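## Task

With the scoop already held in the right gripper, set it on the table right next to the litter pan, touching only the table, hollow facing up and at rest. The pan must stay within roughly 2 cm of its starting spot and turn at most a little, and no other object may be knocked over or turned upside down.

## Robot and tools

Robot: two arms, left_arm and right_arm, each with a two-finger parallel gripper. The fingers point along the gripper's own +z axis and open and close along its y axis. The reported end_effector_position is the point between the finger pads, about 1 cm back from the tips.

Frames: the scene frame has its origin at table-top height, halfway between the two nominal arm bases; +z is up, +x reaches out over the table, and left_arm sits on the +y side (arm names do not match image left/right). Reported hand positions (metres), end_effector_quat_wxyz, velocities and targets use the scene frame. Motion offsets are expressed in each arm's own Hand target axes. Reported poses may be off by a few centimetres, more at long reach; a BASES line, if present, gives calibrated base locations.

The 14-number row: every motion argument is one flat row of 14 numbers covering both arms, even when only one moves: dx, dy, dz, rx, ry, rz, opening for left_arm, then the same seven for right_arm. The six pose numbers are offsets, not poses: they are measured from that arm's Hand target at the start of the action or move, along the Hand target's axes. Scale: 1.0 equals 0.6 m for dx/dy/dz and 180 degrees for rotation; rx, ry, rz form a single rotation vector. Values lie in [-1, 1]. The opening is absolute, not an offset: +1 is fully open (0.094 m), -1 closed. Sending 0 for a pose number is a real command (stay at the Hand target); to keep a gripper as it is, resend its current opening.

execute_actions(actions, cameras): actions is a list of actions; each action is a table of up to 15 rows, one row per 1/30 s control step; if shorter, the last row is held until 15 steps pass. Every row counts from the same start-of-action Hand target, not from the previous row, but each new action starts from the updated Hand target, so repeating an offset keeps moving further. An empty list just returns state and images. cameras chooses images: omitted/null/["all"] gives all, [] gives none; names are cam_head_left, cam_head_right, cam_high, cam_low, cam_left_wrist, cam_right_wrist (all 896x504). An unknown name invalidates the call.

move(target, speed, blend, opening_speed, blocking, cameras): drives each gripper in a straight line toward an offset target. target is one 14-number row or a list of up to 15 rows; all rows count from the same starting Hand targets. speed is top path speed in m/s (0.002 to 2.9, default 0.25; turning up to twice that in rad/s), one value or one per target. blend (m) rounds corners at intermediate targets. opening_speed sets finger speed on the -1..+1 scale per second (at least 0.2); use a low value to close gently. blocking=false returns early while the move continues. Paths do not avoid obstacles or the other arm; faster moves lag, drift and strike harder, and targets set deeper past a contact press harder. Keep paths away from an arm's own base, which can flip its shoulder posture. The result adds a move: line: done, off_target, moving, held or fault, plus limits such as paced (pose clipped) or held (steps withheld). done means at rest within 10 mm and 2 degrees; it says nothing about contact.

wait(seconds 0 to 10) lets the scene run with commands held. stop brakes a running move. zoom_image(camera, region [x0,y0,x1,y1] pixels, at most 504x504) enlarges part of a camera's latest image. finished_scene(scene: this scene's number) ends the scene irreversibly; the goal must hold with the robot no longer acting.

Control details: orientation commands are clipped to within 40 degrees of the measured orientation each step. Hand target is the last commanded pose after clipping; the gripper often rests short of it by a centimetre or more due to friction and weight, which does not mean contact. An all-zero action re-requests the target; if still short, command the remaining distance. An arm blocked by an object keeps pushing until commanded back past its gripper.

Gripping: grip_measured uses the opening scale; empty it may read up to ~2.7 mm wide. On a hard part under full squeeze it reads a bit narrower than the part. To release, command well above grip_measured. grip_effort_nm is motor effort (negative closing), not pad force. Joint torques, Joint velocities ("within noise" when still) and step position readings help detect contact.

Avoid: dropping or releasing the scoop while it moves, slamming or hard pushes, shoving the pan, toppling other items, anything leaving the table, arms pressing into each other (can fail the task), and closing on the other gripper's fingers. Long holds under load, stretched arms or pushes toward unreachable poses heat motors; MOTOR HOT appears from 75 °C, an over-temperature fault folds the arm at 90 °C. Objects may occasionally be nudged by outside pushes. Lower the scoop slowly, hollow up, beside the pan, open gently, then lift clear.

Each tool is called in YAML: its name, and indented under it one key for each argument.

## Session

execute_actions:
  actions: []

zoom_image:
  camera: "cam_high"
  region: [200, 100, 700, 400]

Scene clock: 0.00 s.
left_arm: end_effector_position=(+0.3190, +0.3351, +0.4129) grip_measured=+1.000 grip_effort_nm=n/a end_effector_quat_wxyz=(+0.691, +0.087, +0.714, +0.066) | right_arm: end_effector_position=(+0.4037, -0.2498, +0.3310) grip_measured=-0.623 grip_effort_nm=n/a end_effector_quat_wxyz=(+0.444, +0.392, +0.658, +0.466)
Joint positions: left_arm=[0.175 0.89 1.049 -0.194 0.194 0.224 0.094] | right_arm=[-0.179 1.172 0.985 -0.005 -0.444 1.264 0.018]
Joint velocities: within noise
Joint torques (N m): no reading
Heat: left arm: 31 °C; right arm: 33 °C.
Hand target: left_arm +0.3156, +0.3345, +0.4228; +0.701, +0.087, +0.705, +0.068 | right_arm +0.4020, -0.2493, +0.3571; +0.474, +0.366, +0.646, +0.473
Tool commands: left_gripper/opening=+1.0 right_gripper/opening=-0.979875

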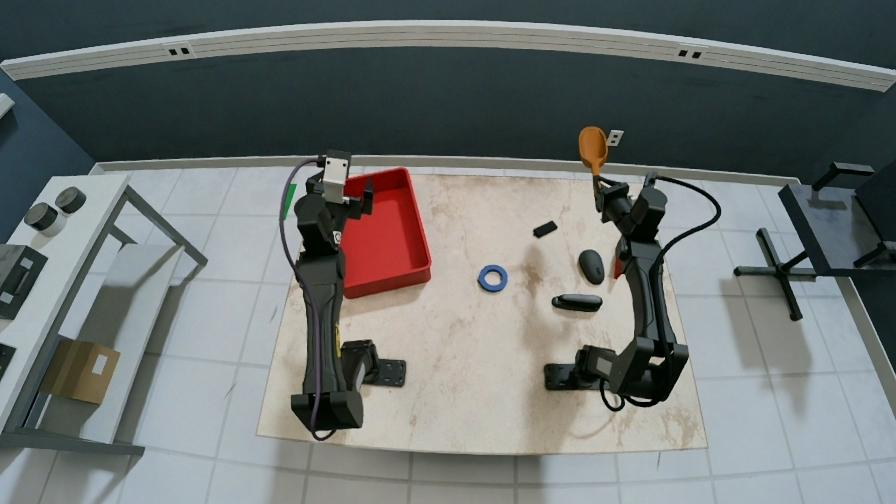

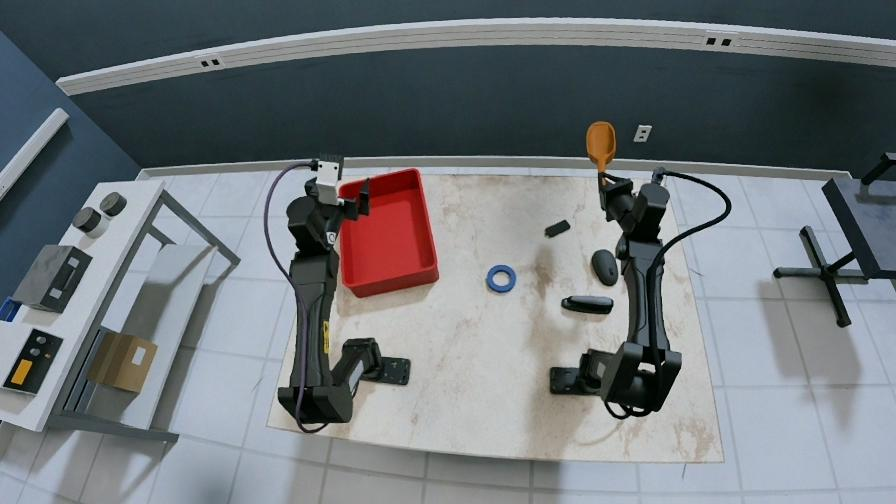

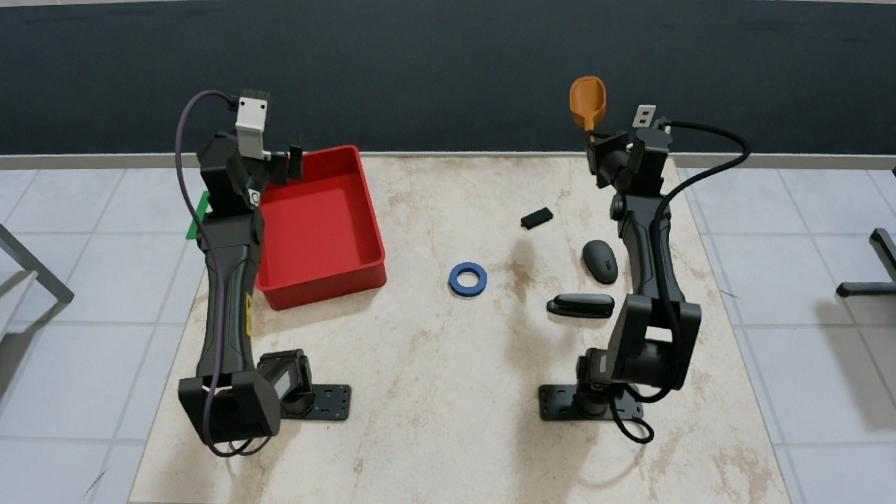

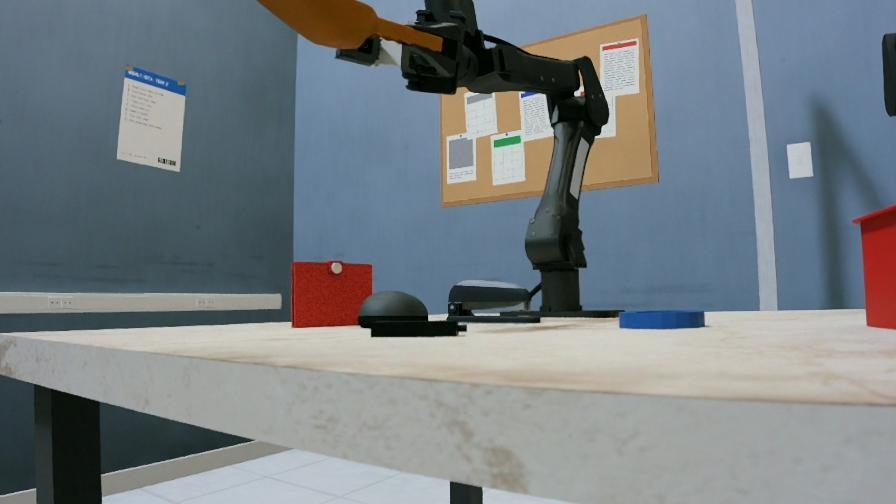

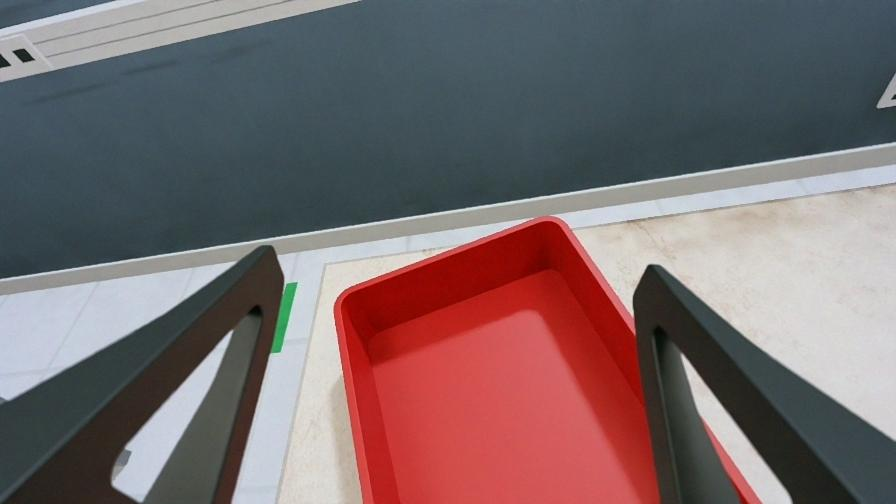

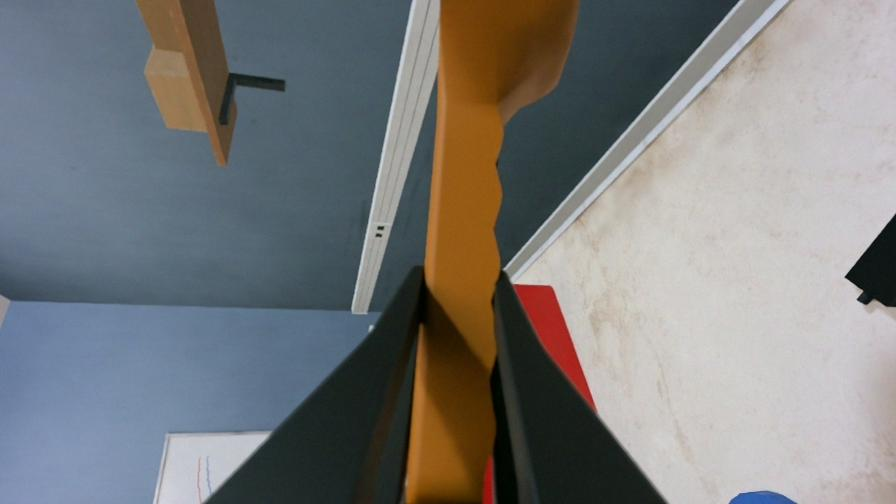

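Scaled by 1.008.

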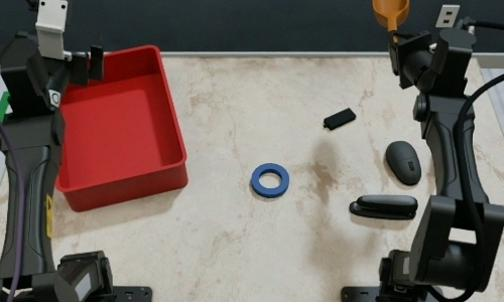

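move:
  target: [0,0,0,0,0,0,1,0.539,0.043,0.085,-0.093,0.335,-0.036,-0.98]
  speed: 0.35

zoom_image:
  camera: "cam_high"
  region: [330, 120, 570, 320]

zoom_image:
  camera: "cam_low"
  region: [500, 0, 896, 340]

Scene clock: 24.57 s.
left_arm: end_effector_position=(+0.3190, +0.3351, +0.4129) grip_measured=+1.000 grip_effort_nm=0.002 end_effector_quat_wxyz=(+0.691, +0.087, +0.714, +0.066) | right_arm: end_effector_position=(+0.3541, +0.0646, +0.2676) grip_measured=-0.623 grip_effort_nm=-1.033 end_effector_quat_wxyz=(+0.127, +0.010, +0.760, +0.638)
Joint positions: left_arm=[0.175 0.89 1.049 -0.194 0.194 0.224 0.094] | right_arm=[0.433 1.646 1.129 0.261 -0.913 1.184 0.018]
Joint torques (N m): left_arm=[-0.08 -2.33 7.71 1.85 0 -0.04] | right_arm=[0.06 -7.19 10.59 2.22 -0.25 -0.29]
Heat: left arm: 34 °C; right arm: 37 °C.
Hand target: left_arm +0.3156, +0.3345, +0.4228; +0.701, +0.087, +0.705, +0.068 | right_arm +0.3602, +0.0695, +0.2900; +0.157, -0.025, +0.742, +0.651
Off the commanded pose: left_arm 0.011 m, 2 deg | right_arm 0.024 m, 6 deg.
move: off_target (left_arm, right_arm)

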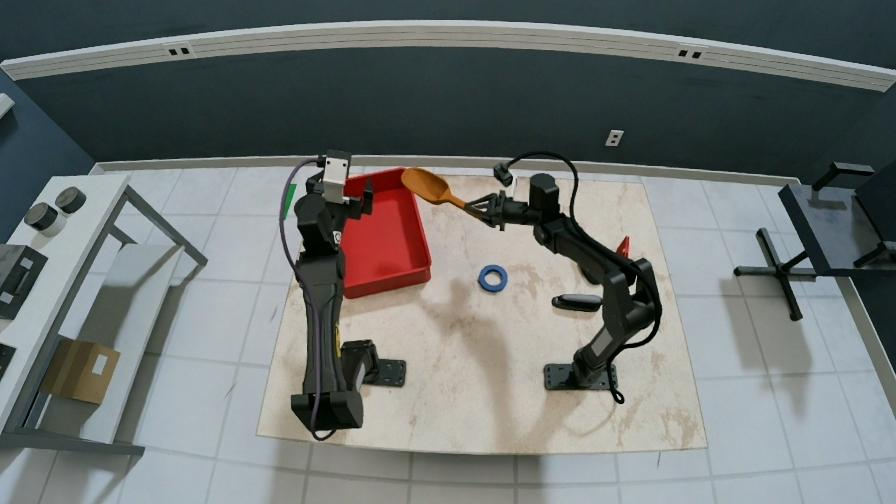

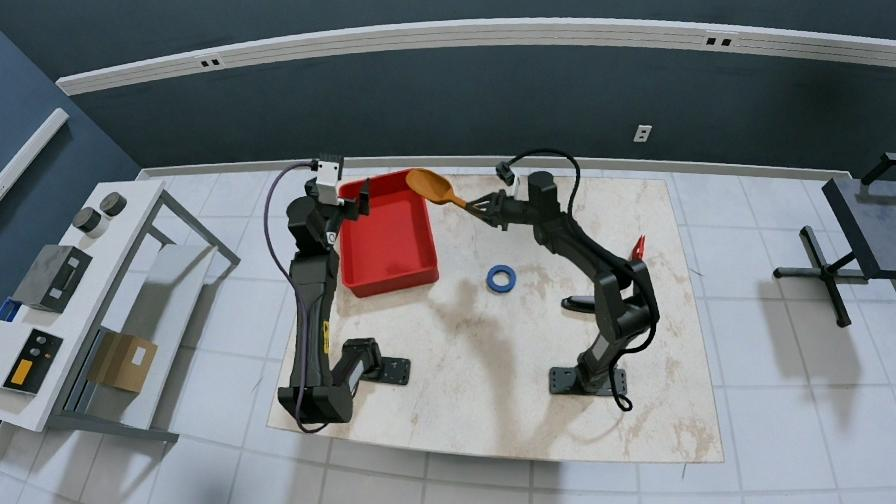

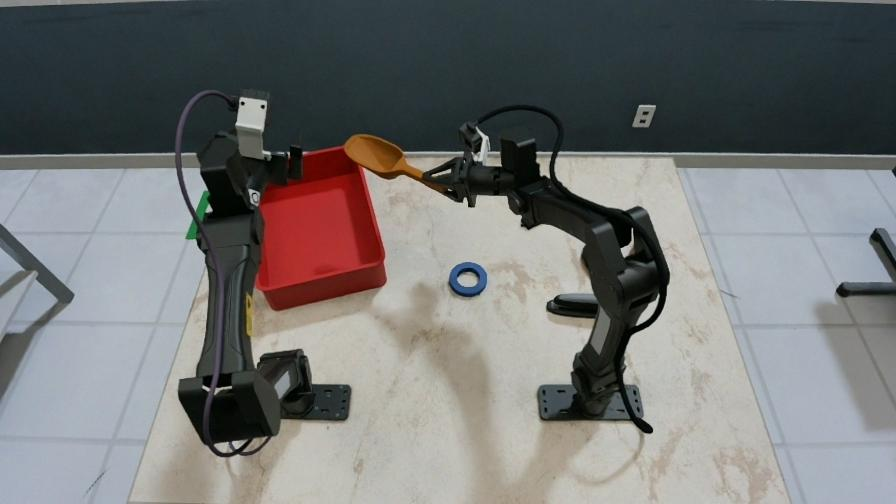

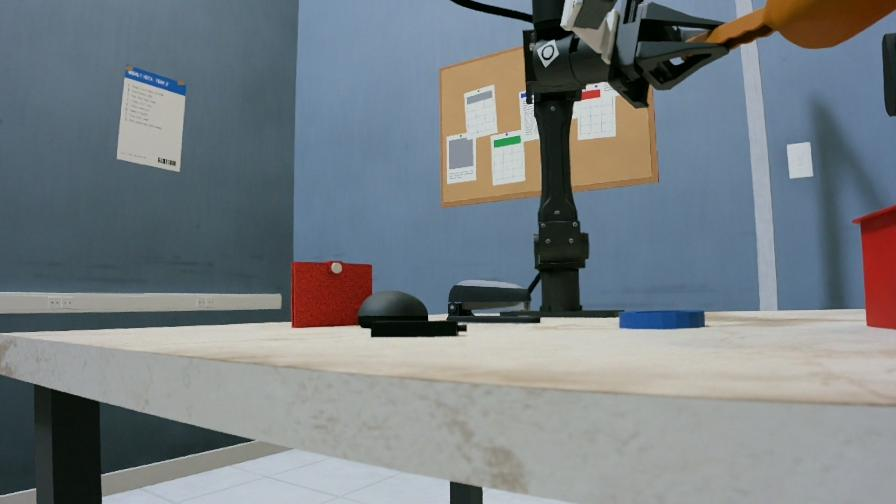

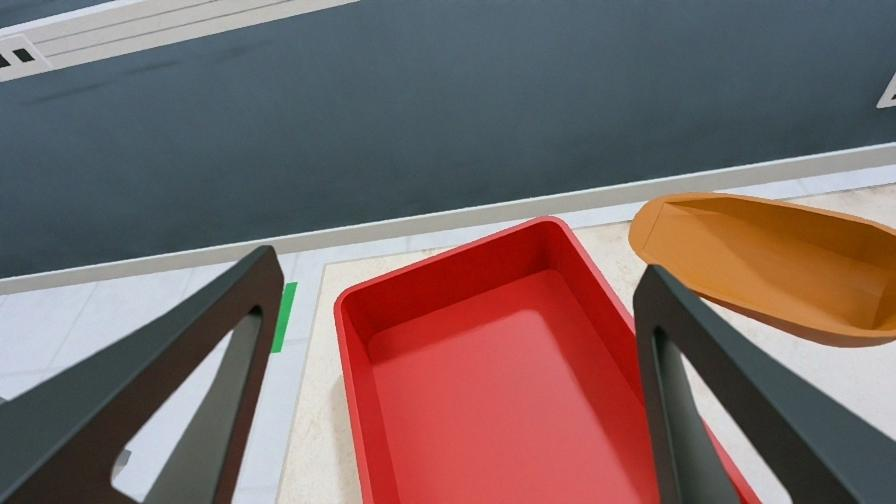

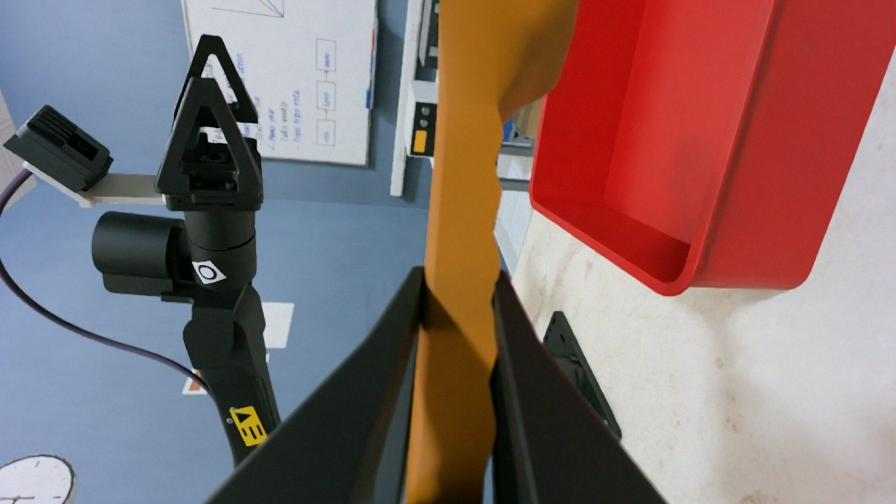

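Scaled by 2.100.

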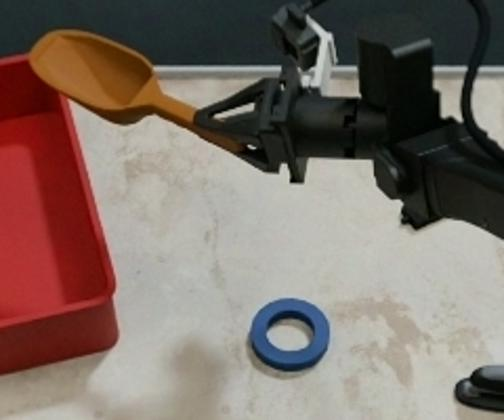

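Scaled by 1.273.

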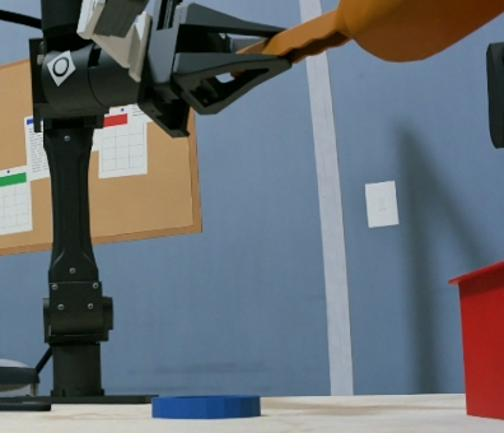

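move:
  target: [0,0,0,0,0,0,1,0.015,-0.11,0.074,0.061,-0.218,0.023,-0.98]
  speed: 0.3

zoom_image:
  camera: "cam_high"
  region: [330, 120, 570, 320]

zoom_image:
  camera: "cam_low"
  region: [500, 0, 896, 340]

Scene clock: 47.97 s.
left_arm: end_effector_position=(+0.3190, +0.3351, +0.4129) grip_measured=+1.000 grip_effort_nm=-0.007 end_effector_quat_wxyz=(+0.691, +0.087, +0.714, +0.066) | right_arm: end_effector_position=(+0.3727, +0.1014, +0.2098) grip_measured=-0.623 grip_effort_nm=-1.033 end_effector_quat_wxyz=(+0.362, +0.239, +0.719, +0.543)
Joint positions: left_arm=[0.175 0.89 1.049 -0.194 0.194 0.224 0.094] | right_arm=[0.813 1.713 0.917 0.645 0.148 1.326 0.018]
Joint torques (N m): left_arm=[-0.06 -2.3 7.71 1.85 -0.01 -0.02] | right_arm=[0.39 -7.2 7.57 2.48 0.22 -0.13]
Heat: left arm: 35 °C; right arm: 38 °C.
Hand target: left_arm +0.3156, +0.3345, +0.4228; +0.701, +0.087, +0.705, +0.068 | right_arm +0.3766, +0.1042, +0.2198; +0.376, +0.236, +0.705, +0.554
Off the commanded pose: left_arm 0.011 m, 2 deg | right_arm 0.011 m, 3 deg.
move: off_target (left_arm, right_arm)

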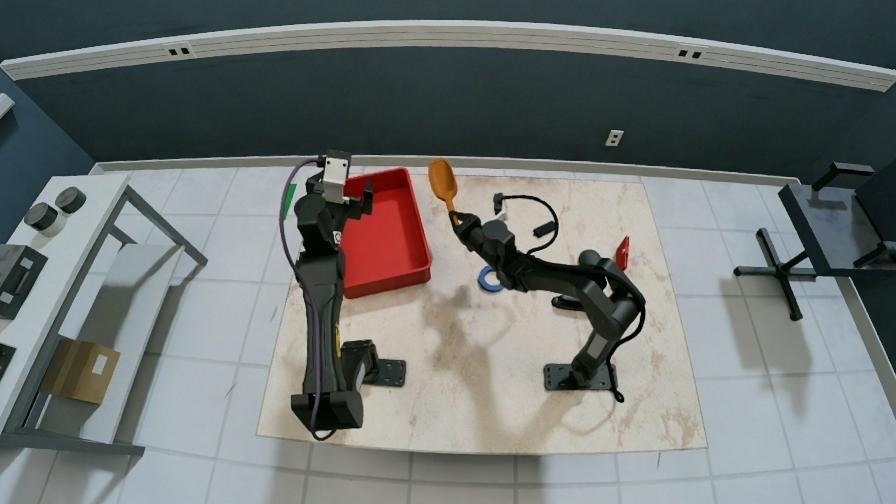

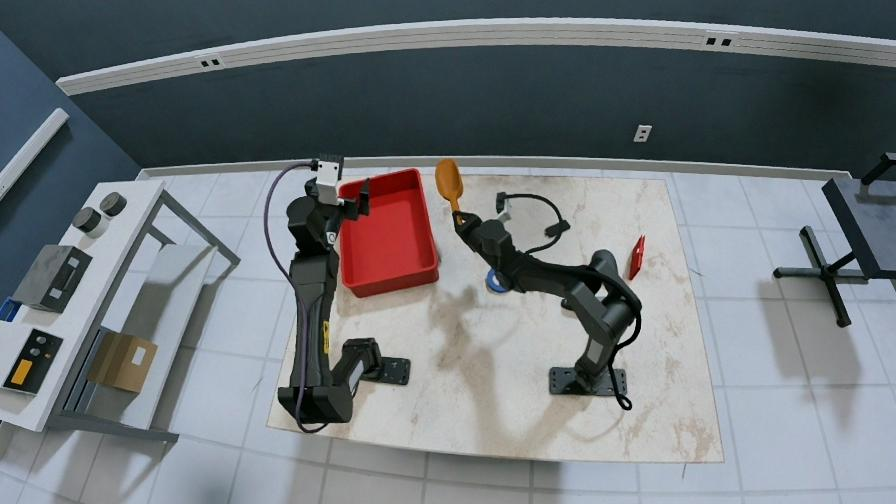

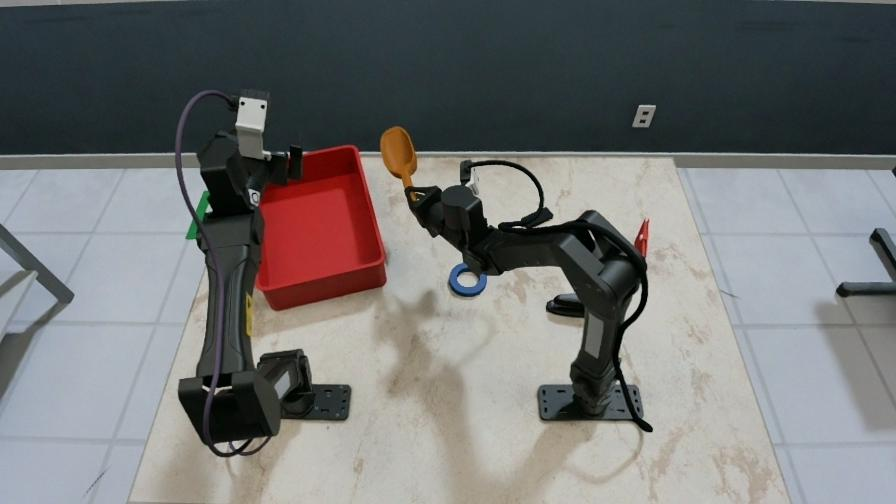

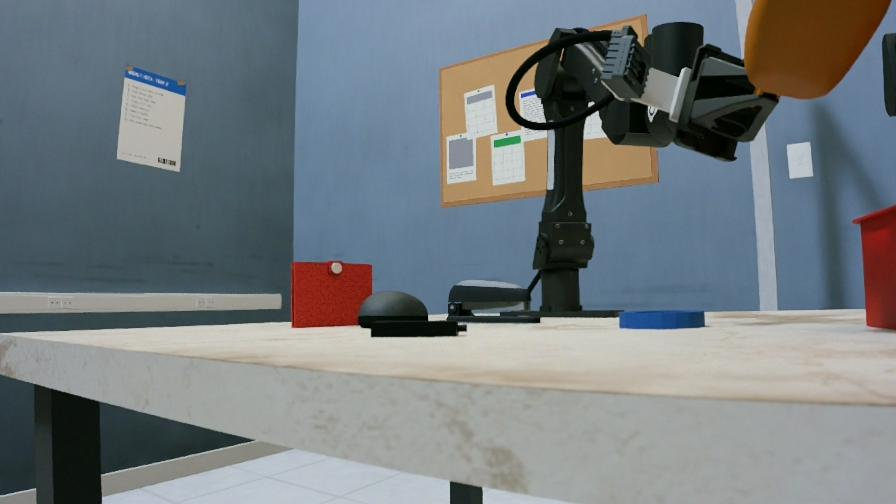

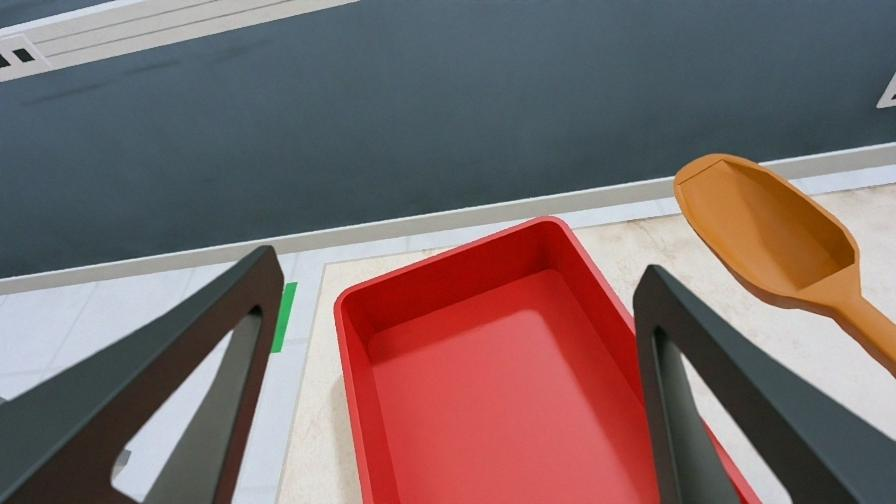

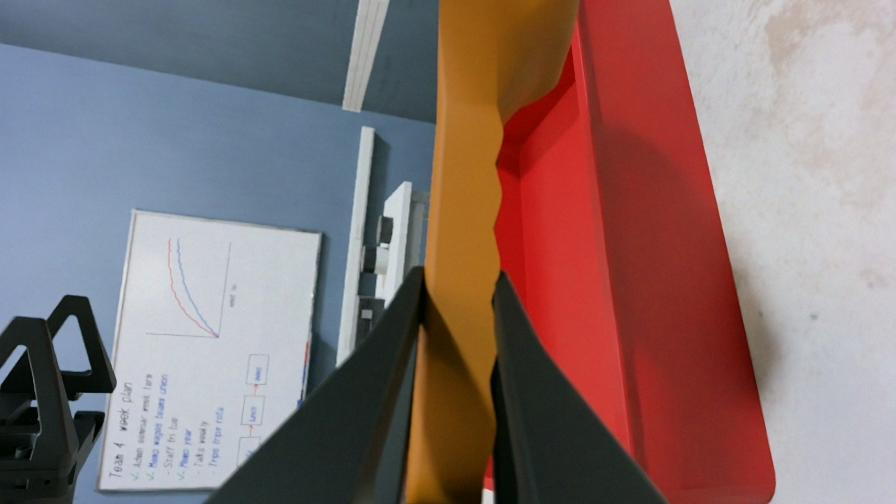

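Scaled by 2.100.

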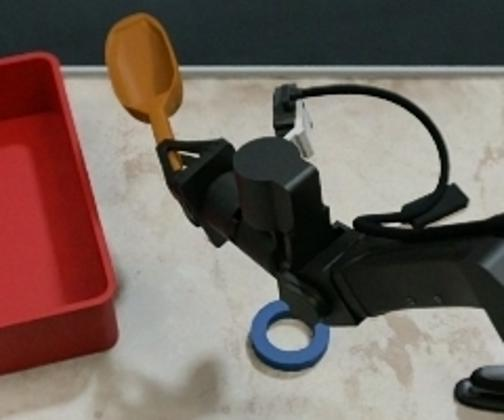

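Scaled by 1.273.

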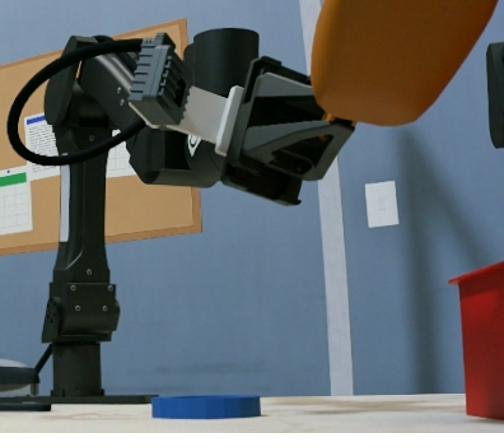

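move:
  target: [0,0,0,0,0,0,1,0.072,-0.167,0.042,0,0,0,-0.98]
  speed: 0.15

zoom_image:
  camera: "cam_high"
  region: [330, 120, 570, 320]

zoom_image:
  camera: "cam_low"
  region: [500, 0, 896, 340]

Scene clock: 64.07 s.
left_arm: end_effector_position=(+0.3190, +0.3351, +0.4129) grip_measured=+1.000 grip_effort_nm=-0.007 end_effector_quat_wxyz=(+0.691, +0.087, +0.714, +0.066) | right_arm: end_effector_position=(+0.3777, +0.1212, +0.1025) grip_measured=-0.623 grip_effort_nm=-1.038 end_effector_quat_wxyz=(+0.363, +0.240, +0.717, +0.544)
Joint positions: left_arm=[0.175 0.89 1.049 -0.194 0.194 0.224 0.094] | right_arm=[0.843 2.086 0.862 1.077 0.182 1.332 0.018]
Joint torques (N m): left_arm=[-0.09 -2.41 7.75 1.82 0 -0.05] | right_arm=[0.72 -8.81 5.52 2.5 0.2 -0.16]
Heat: left arm: 36 °C; right arm: 40 °C.
Hand target: left_arm +0.3156, +0.3345, +0.4228; +0.701, +0.087, +0.705, +0.068 | right_arm +0.3788, +0.1242, +0.1097; +0.376, +0.236, +0.705, +0.554
Off the commanded pose: left_arm 0.011 m, 2 deg | right_arm 0.008 m, 2 deg.
move: off_target (left_arm)

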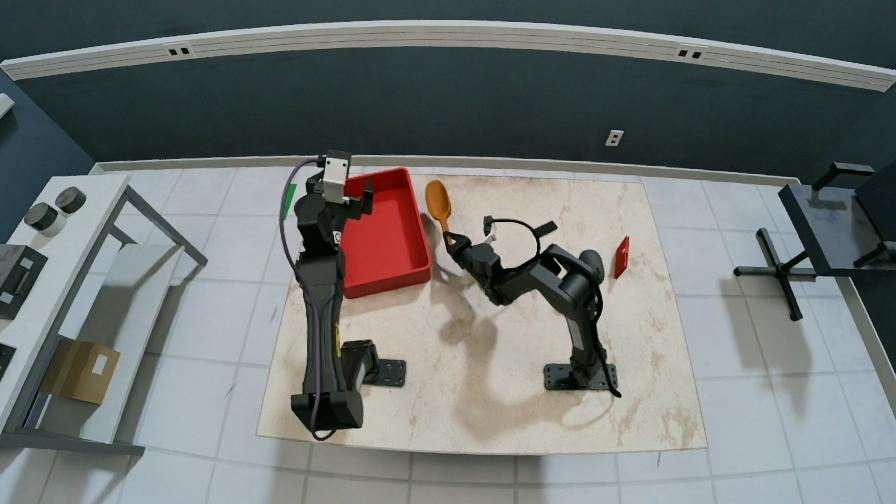

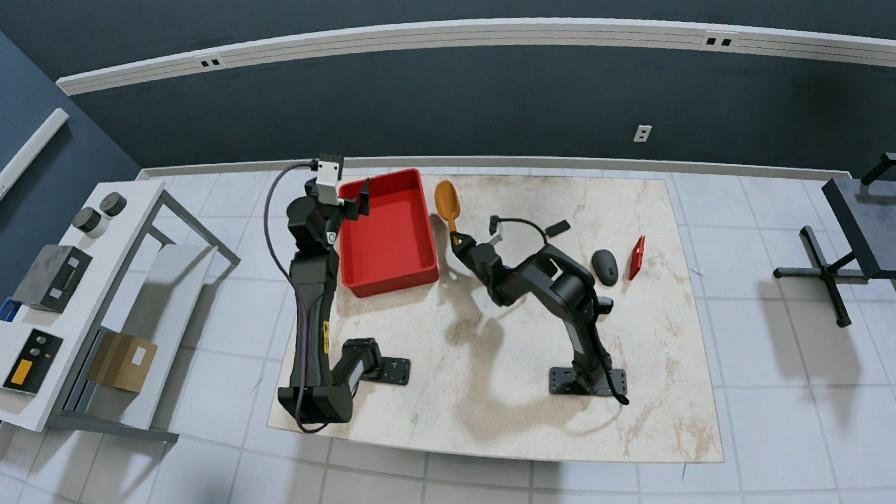

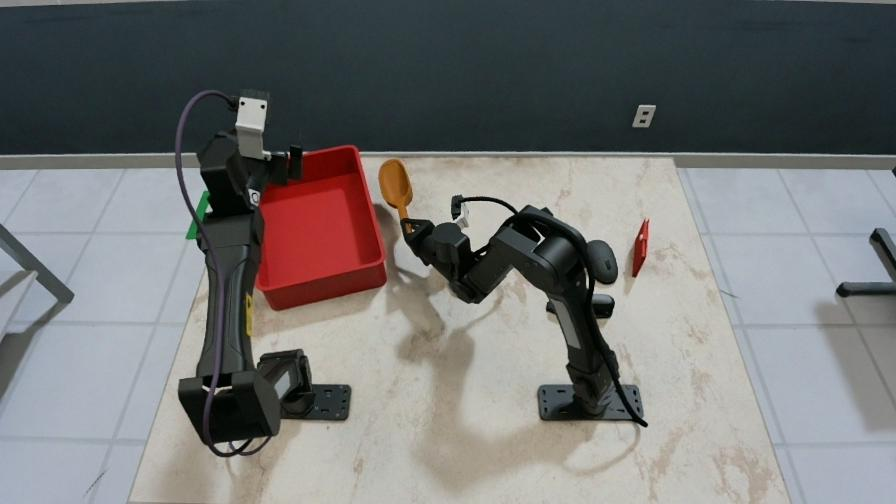

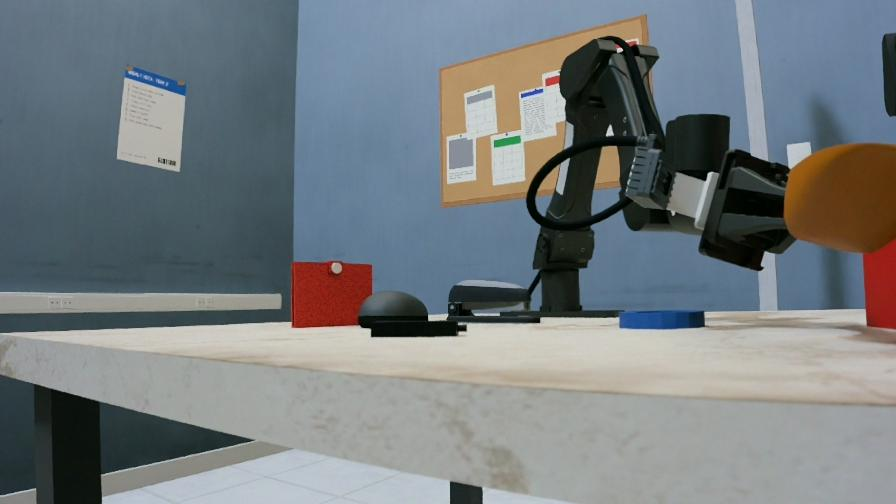

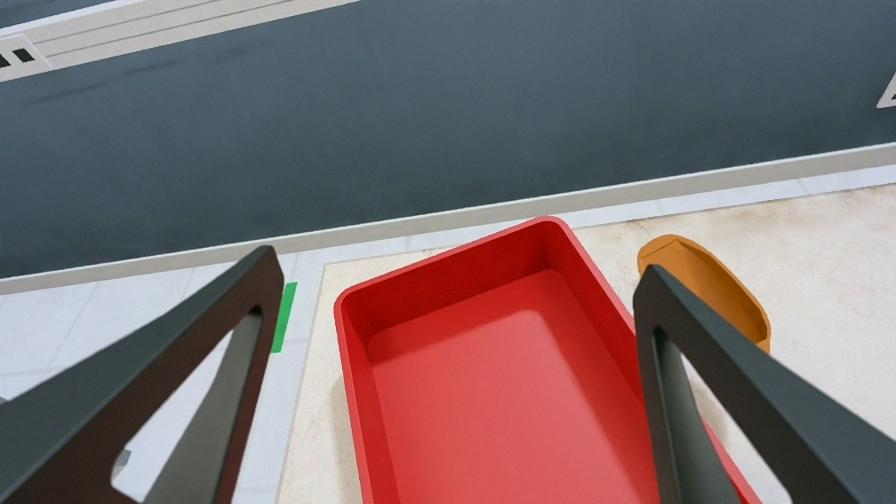

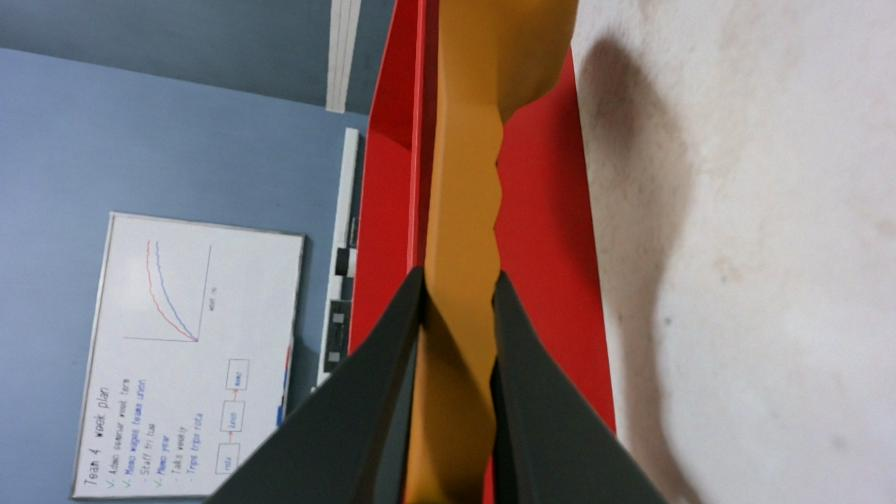

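Scaled by 2.100.

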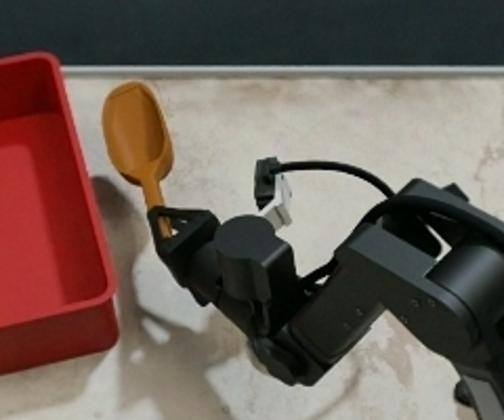

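Scaled by 1.273.

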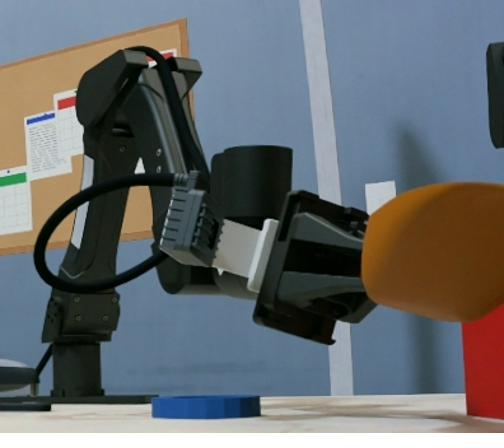

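move:
  target: [0,0,0,0,0,0,1,0.0186,-0.067,0.007,0.033,0,0,-0.98]
  speed: 0.08
  cameras: ["cam_head_left","cam_high","cam_low","cam_left_wrist","cam_right_wrist"]

zoom_image:
  camera: "cam_low"
  region: [600, 130, 896, 340]

Scene clock: 71.63 s.
left_arm: end_effector_position=(+0.3190, +0.3351, +0.4129) grip_measured=+1.000 grip_effort_nm=0.002 end_effector_quat_wxyz=(+0.691, +0.087, +0.714, +0.066) | right_arm: end_effector_position=(+0.3746, +0.1175, +0.0598) grip_measured=-0.623 grip_effort_nm=-1.043 end_effector_quat_wxyz=(+0.351, +0.258, +0.744, +0.507)
Joint positions: left_arm=[0.175 0.89 1.049 -0.194 0.194 0.224 0.094] | right_arm=[0.854 2.155 0.862 1.046 0.216 1.352 0.018]
Joint torques (N m): left_arm=[-0.02 -2.32 7.72 1.84 -0.01 -0.03] | right_arm=[0.8 -8.87 6.69 2.27 0.25 -0.13]
Heat: left arm: 37 °C; right arm: 42 °C.
Hand target: left_arm +0.3156, +0.3345, +0.4228; +0.701, +0.087, +0.705, +0.068 | right_arm +0.3787, +0.1240, +0.0678; +0.363, +0.255, +0.732, +0.517
Off the commanded pose: left_arm 0.011 m, 2 deg | right_arm 0.011 m, 2 deg.
move: off_target (left_arm, right_arm)
Images, in order (width x height): cam_head_left 896x504, cam_high 896x504, cam_low 896x504, cam_left_wrist 896x504, cam_right_wrist 896x504.

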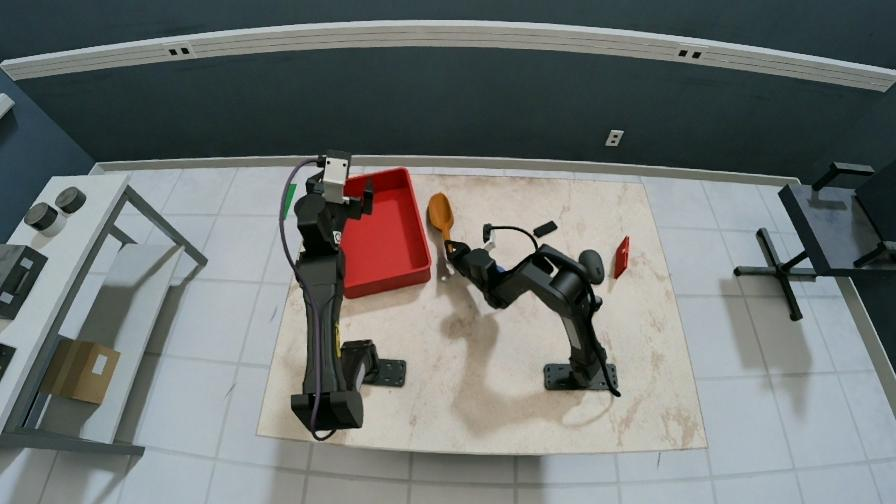

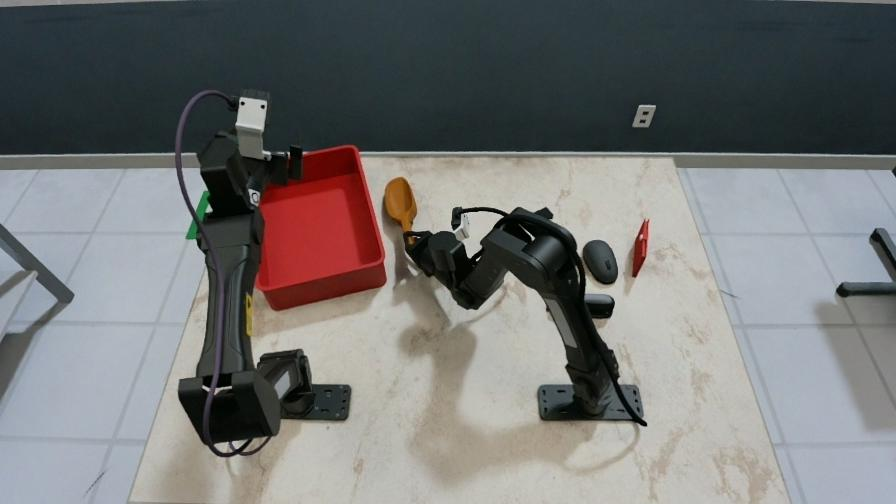

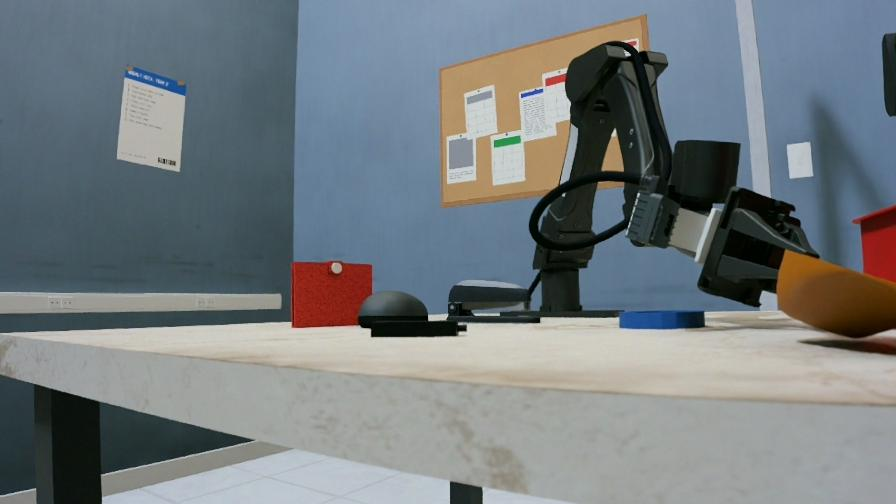

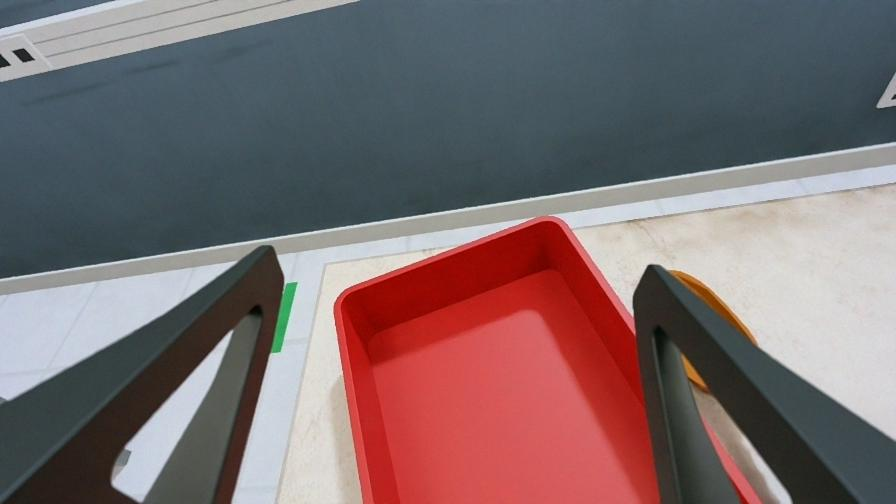

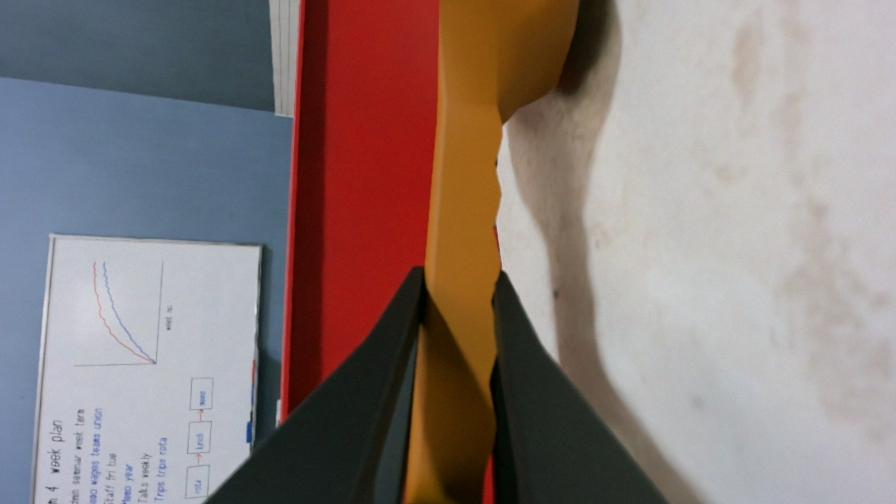

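Scaled by 1.703.

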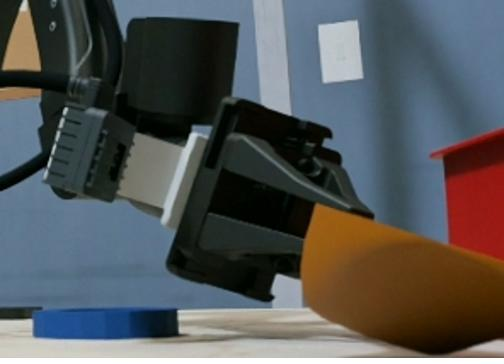

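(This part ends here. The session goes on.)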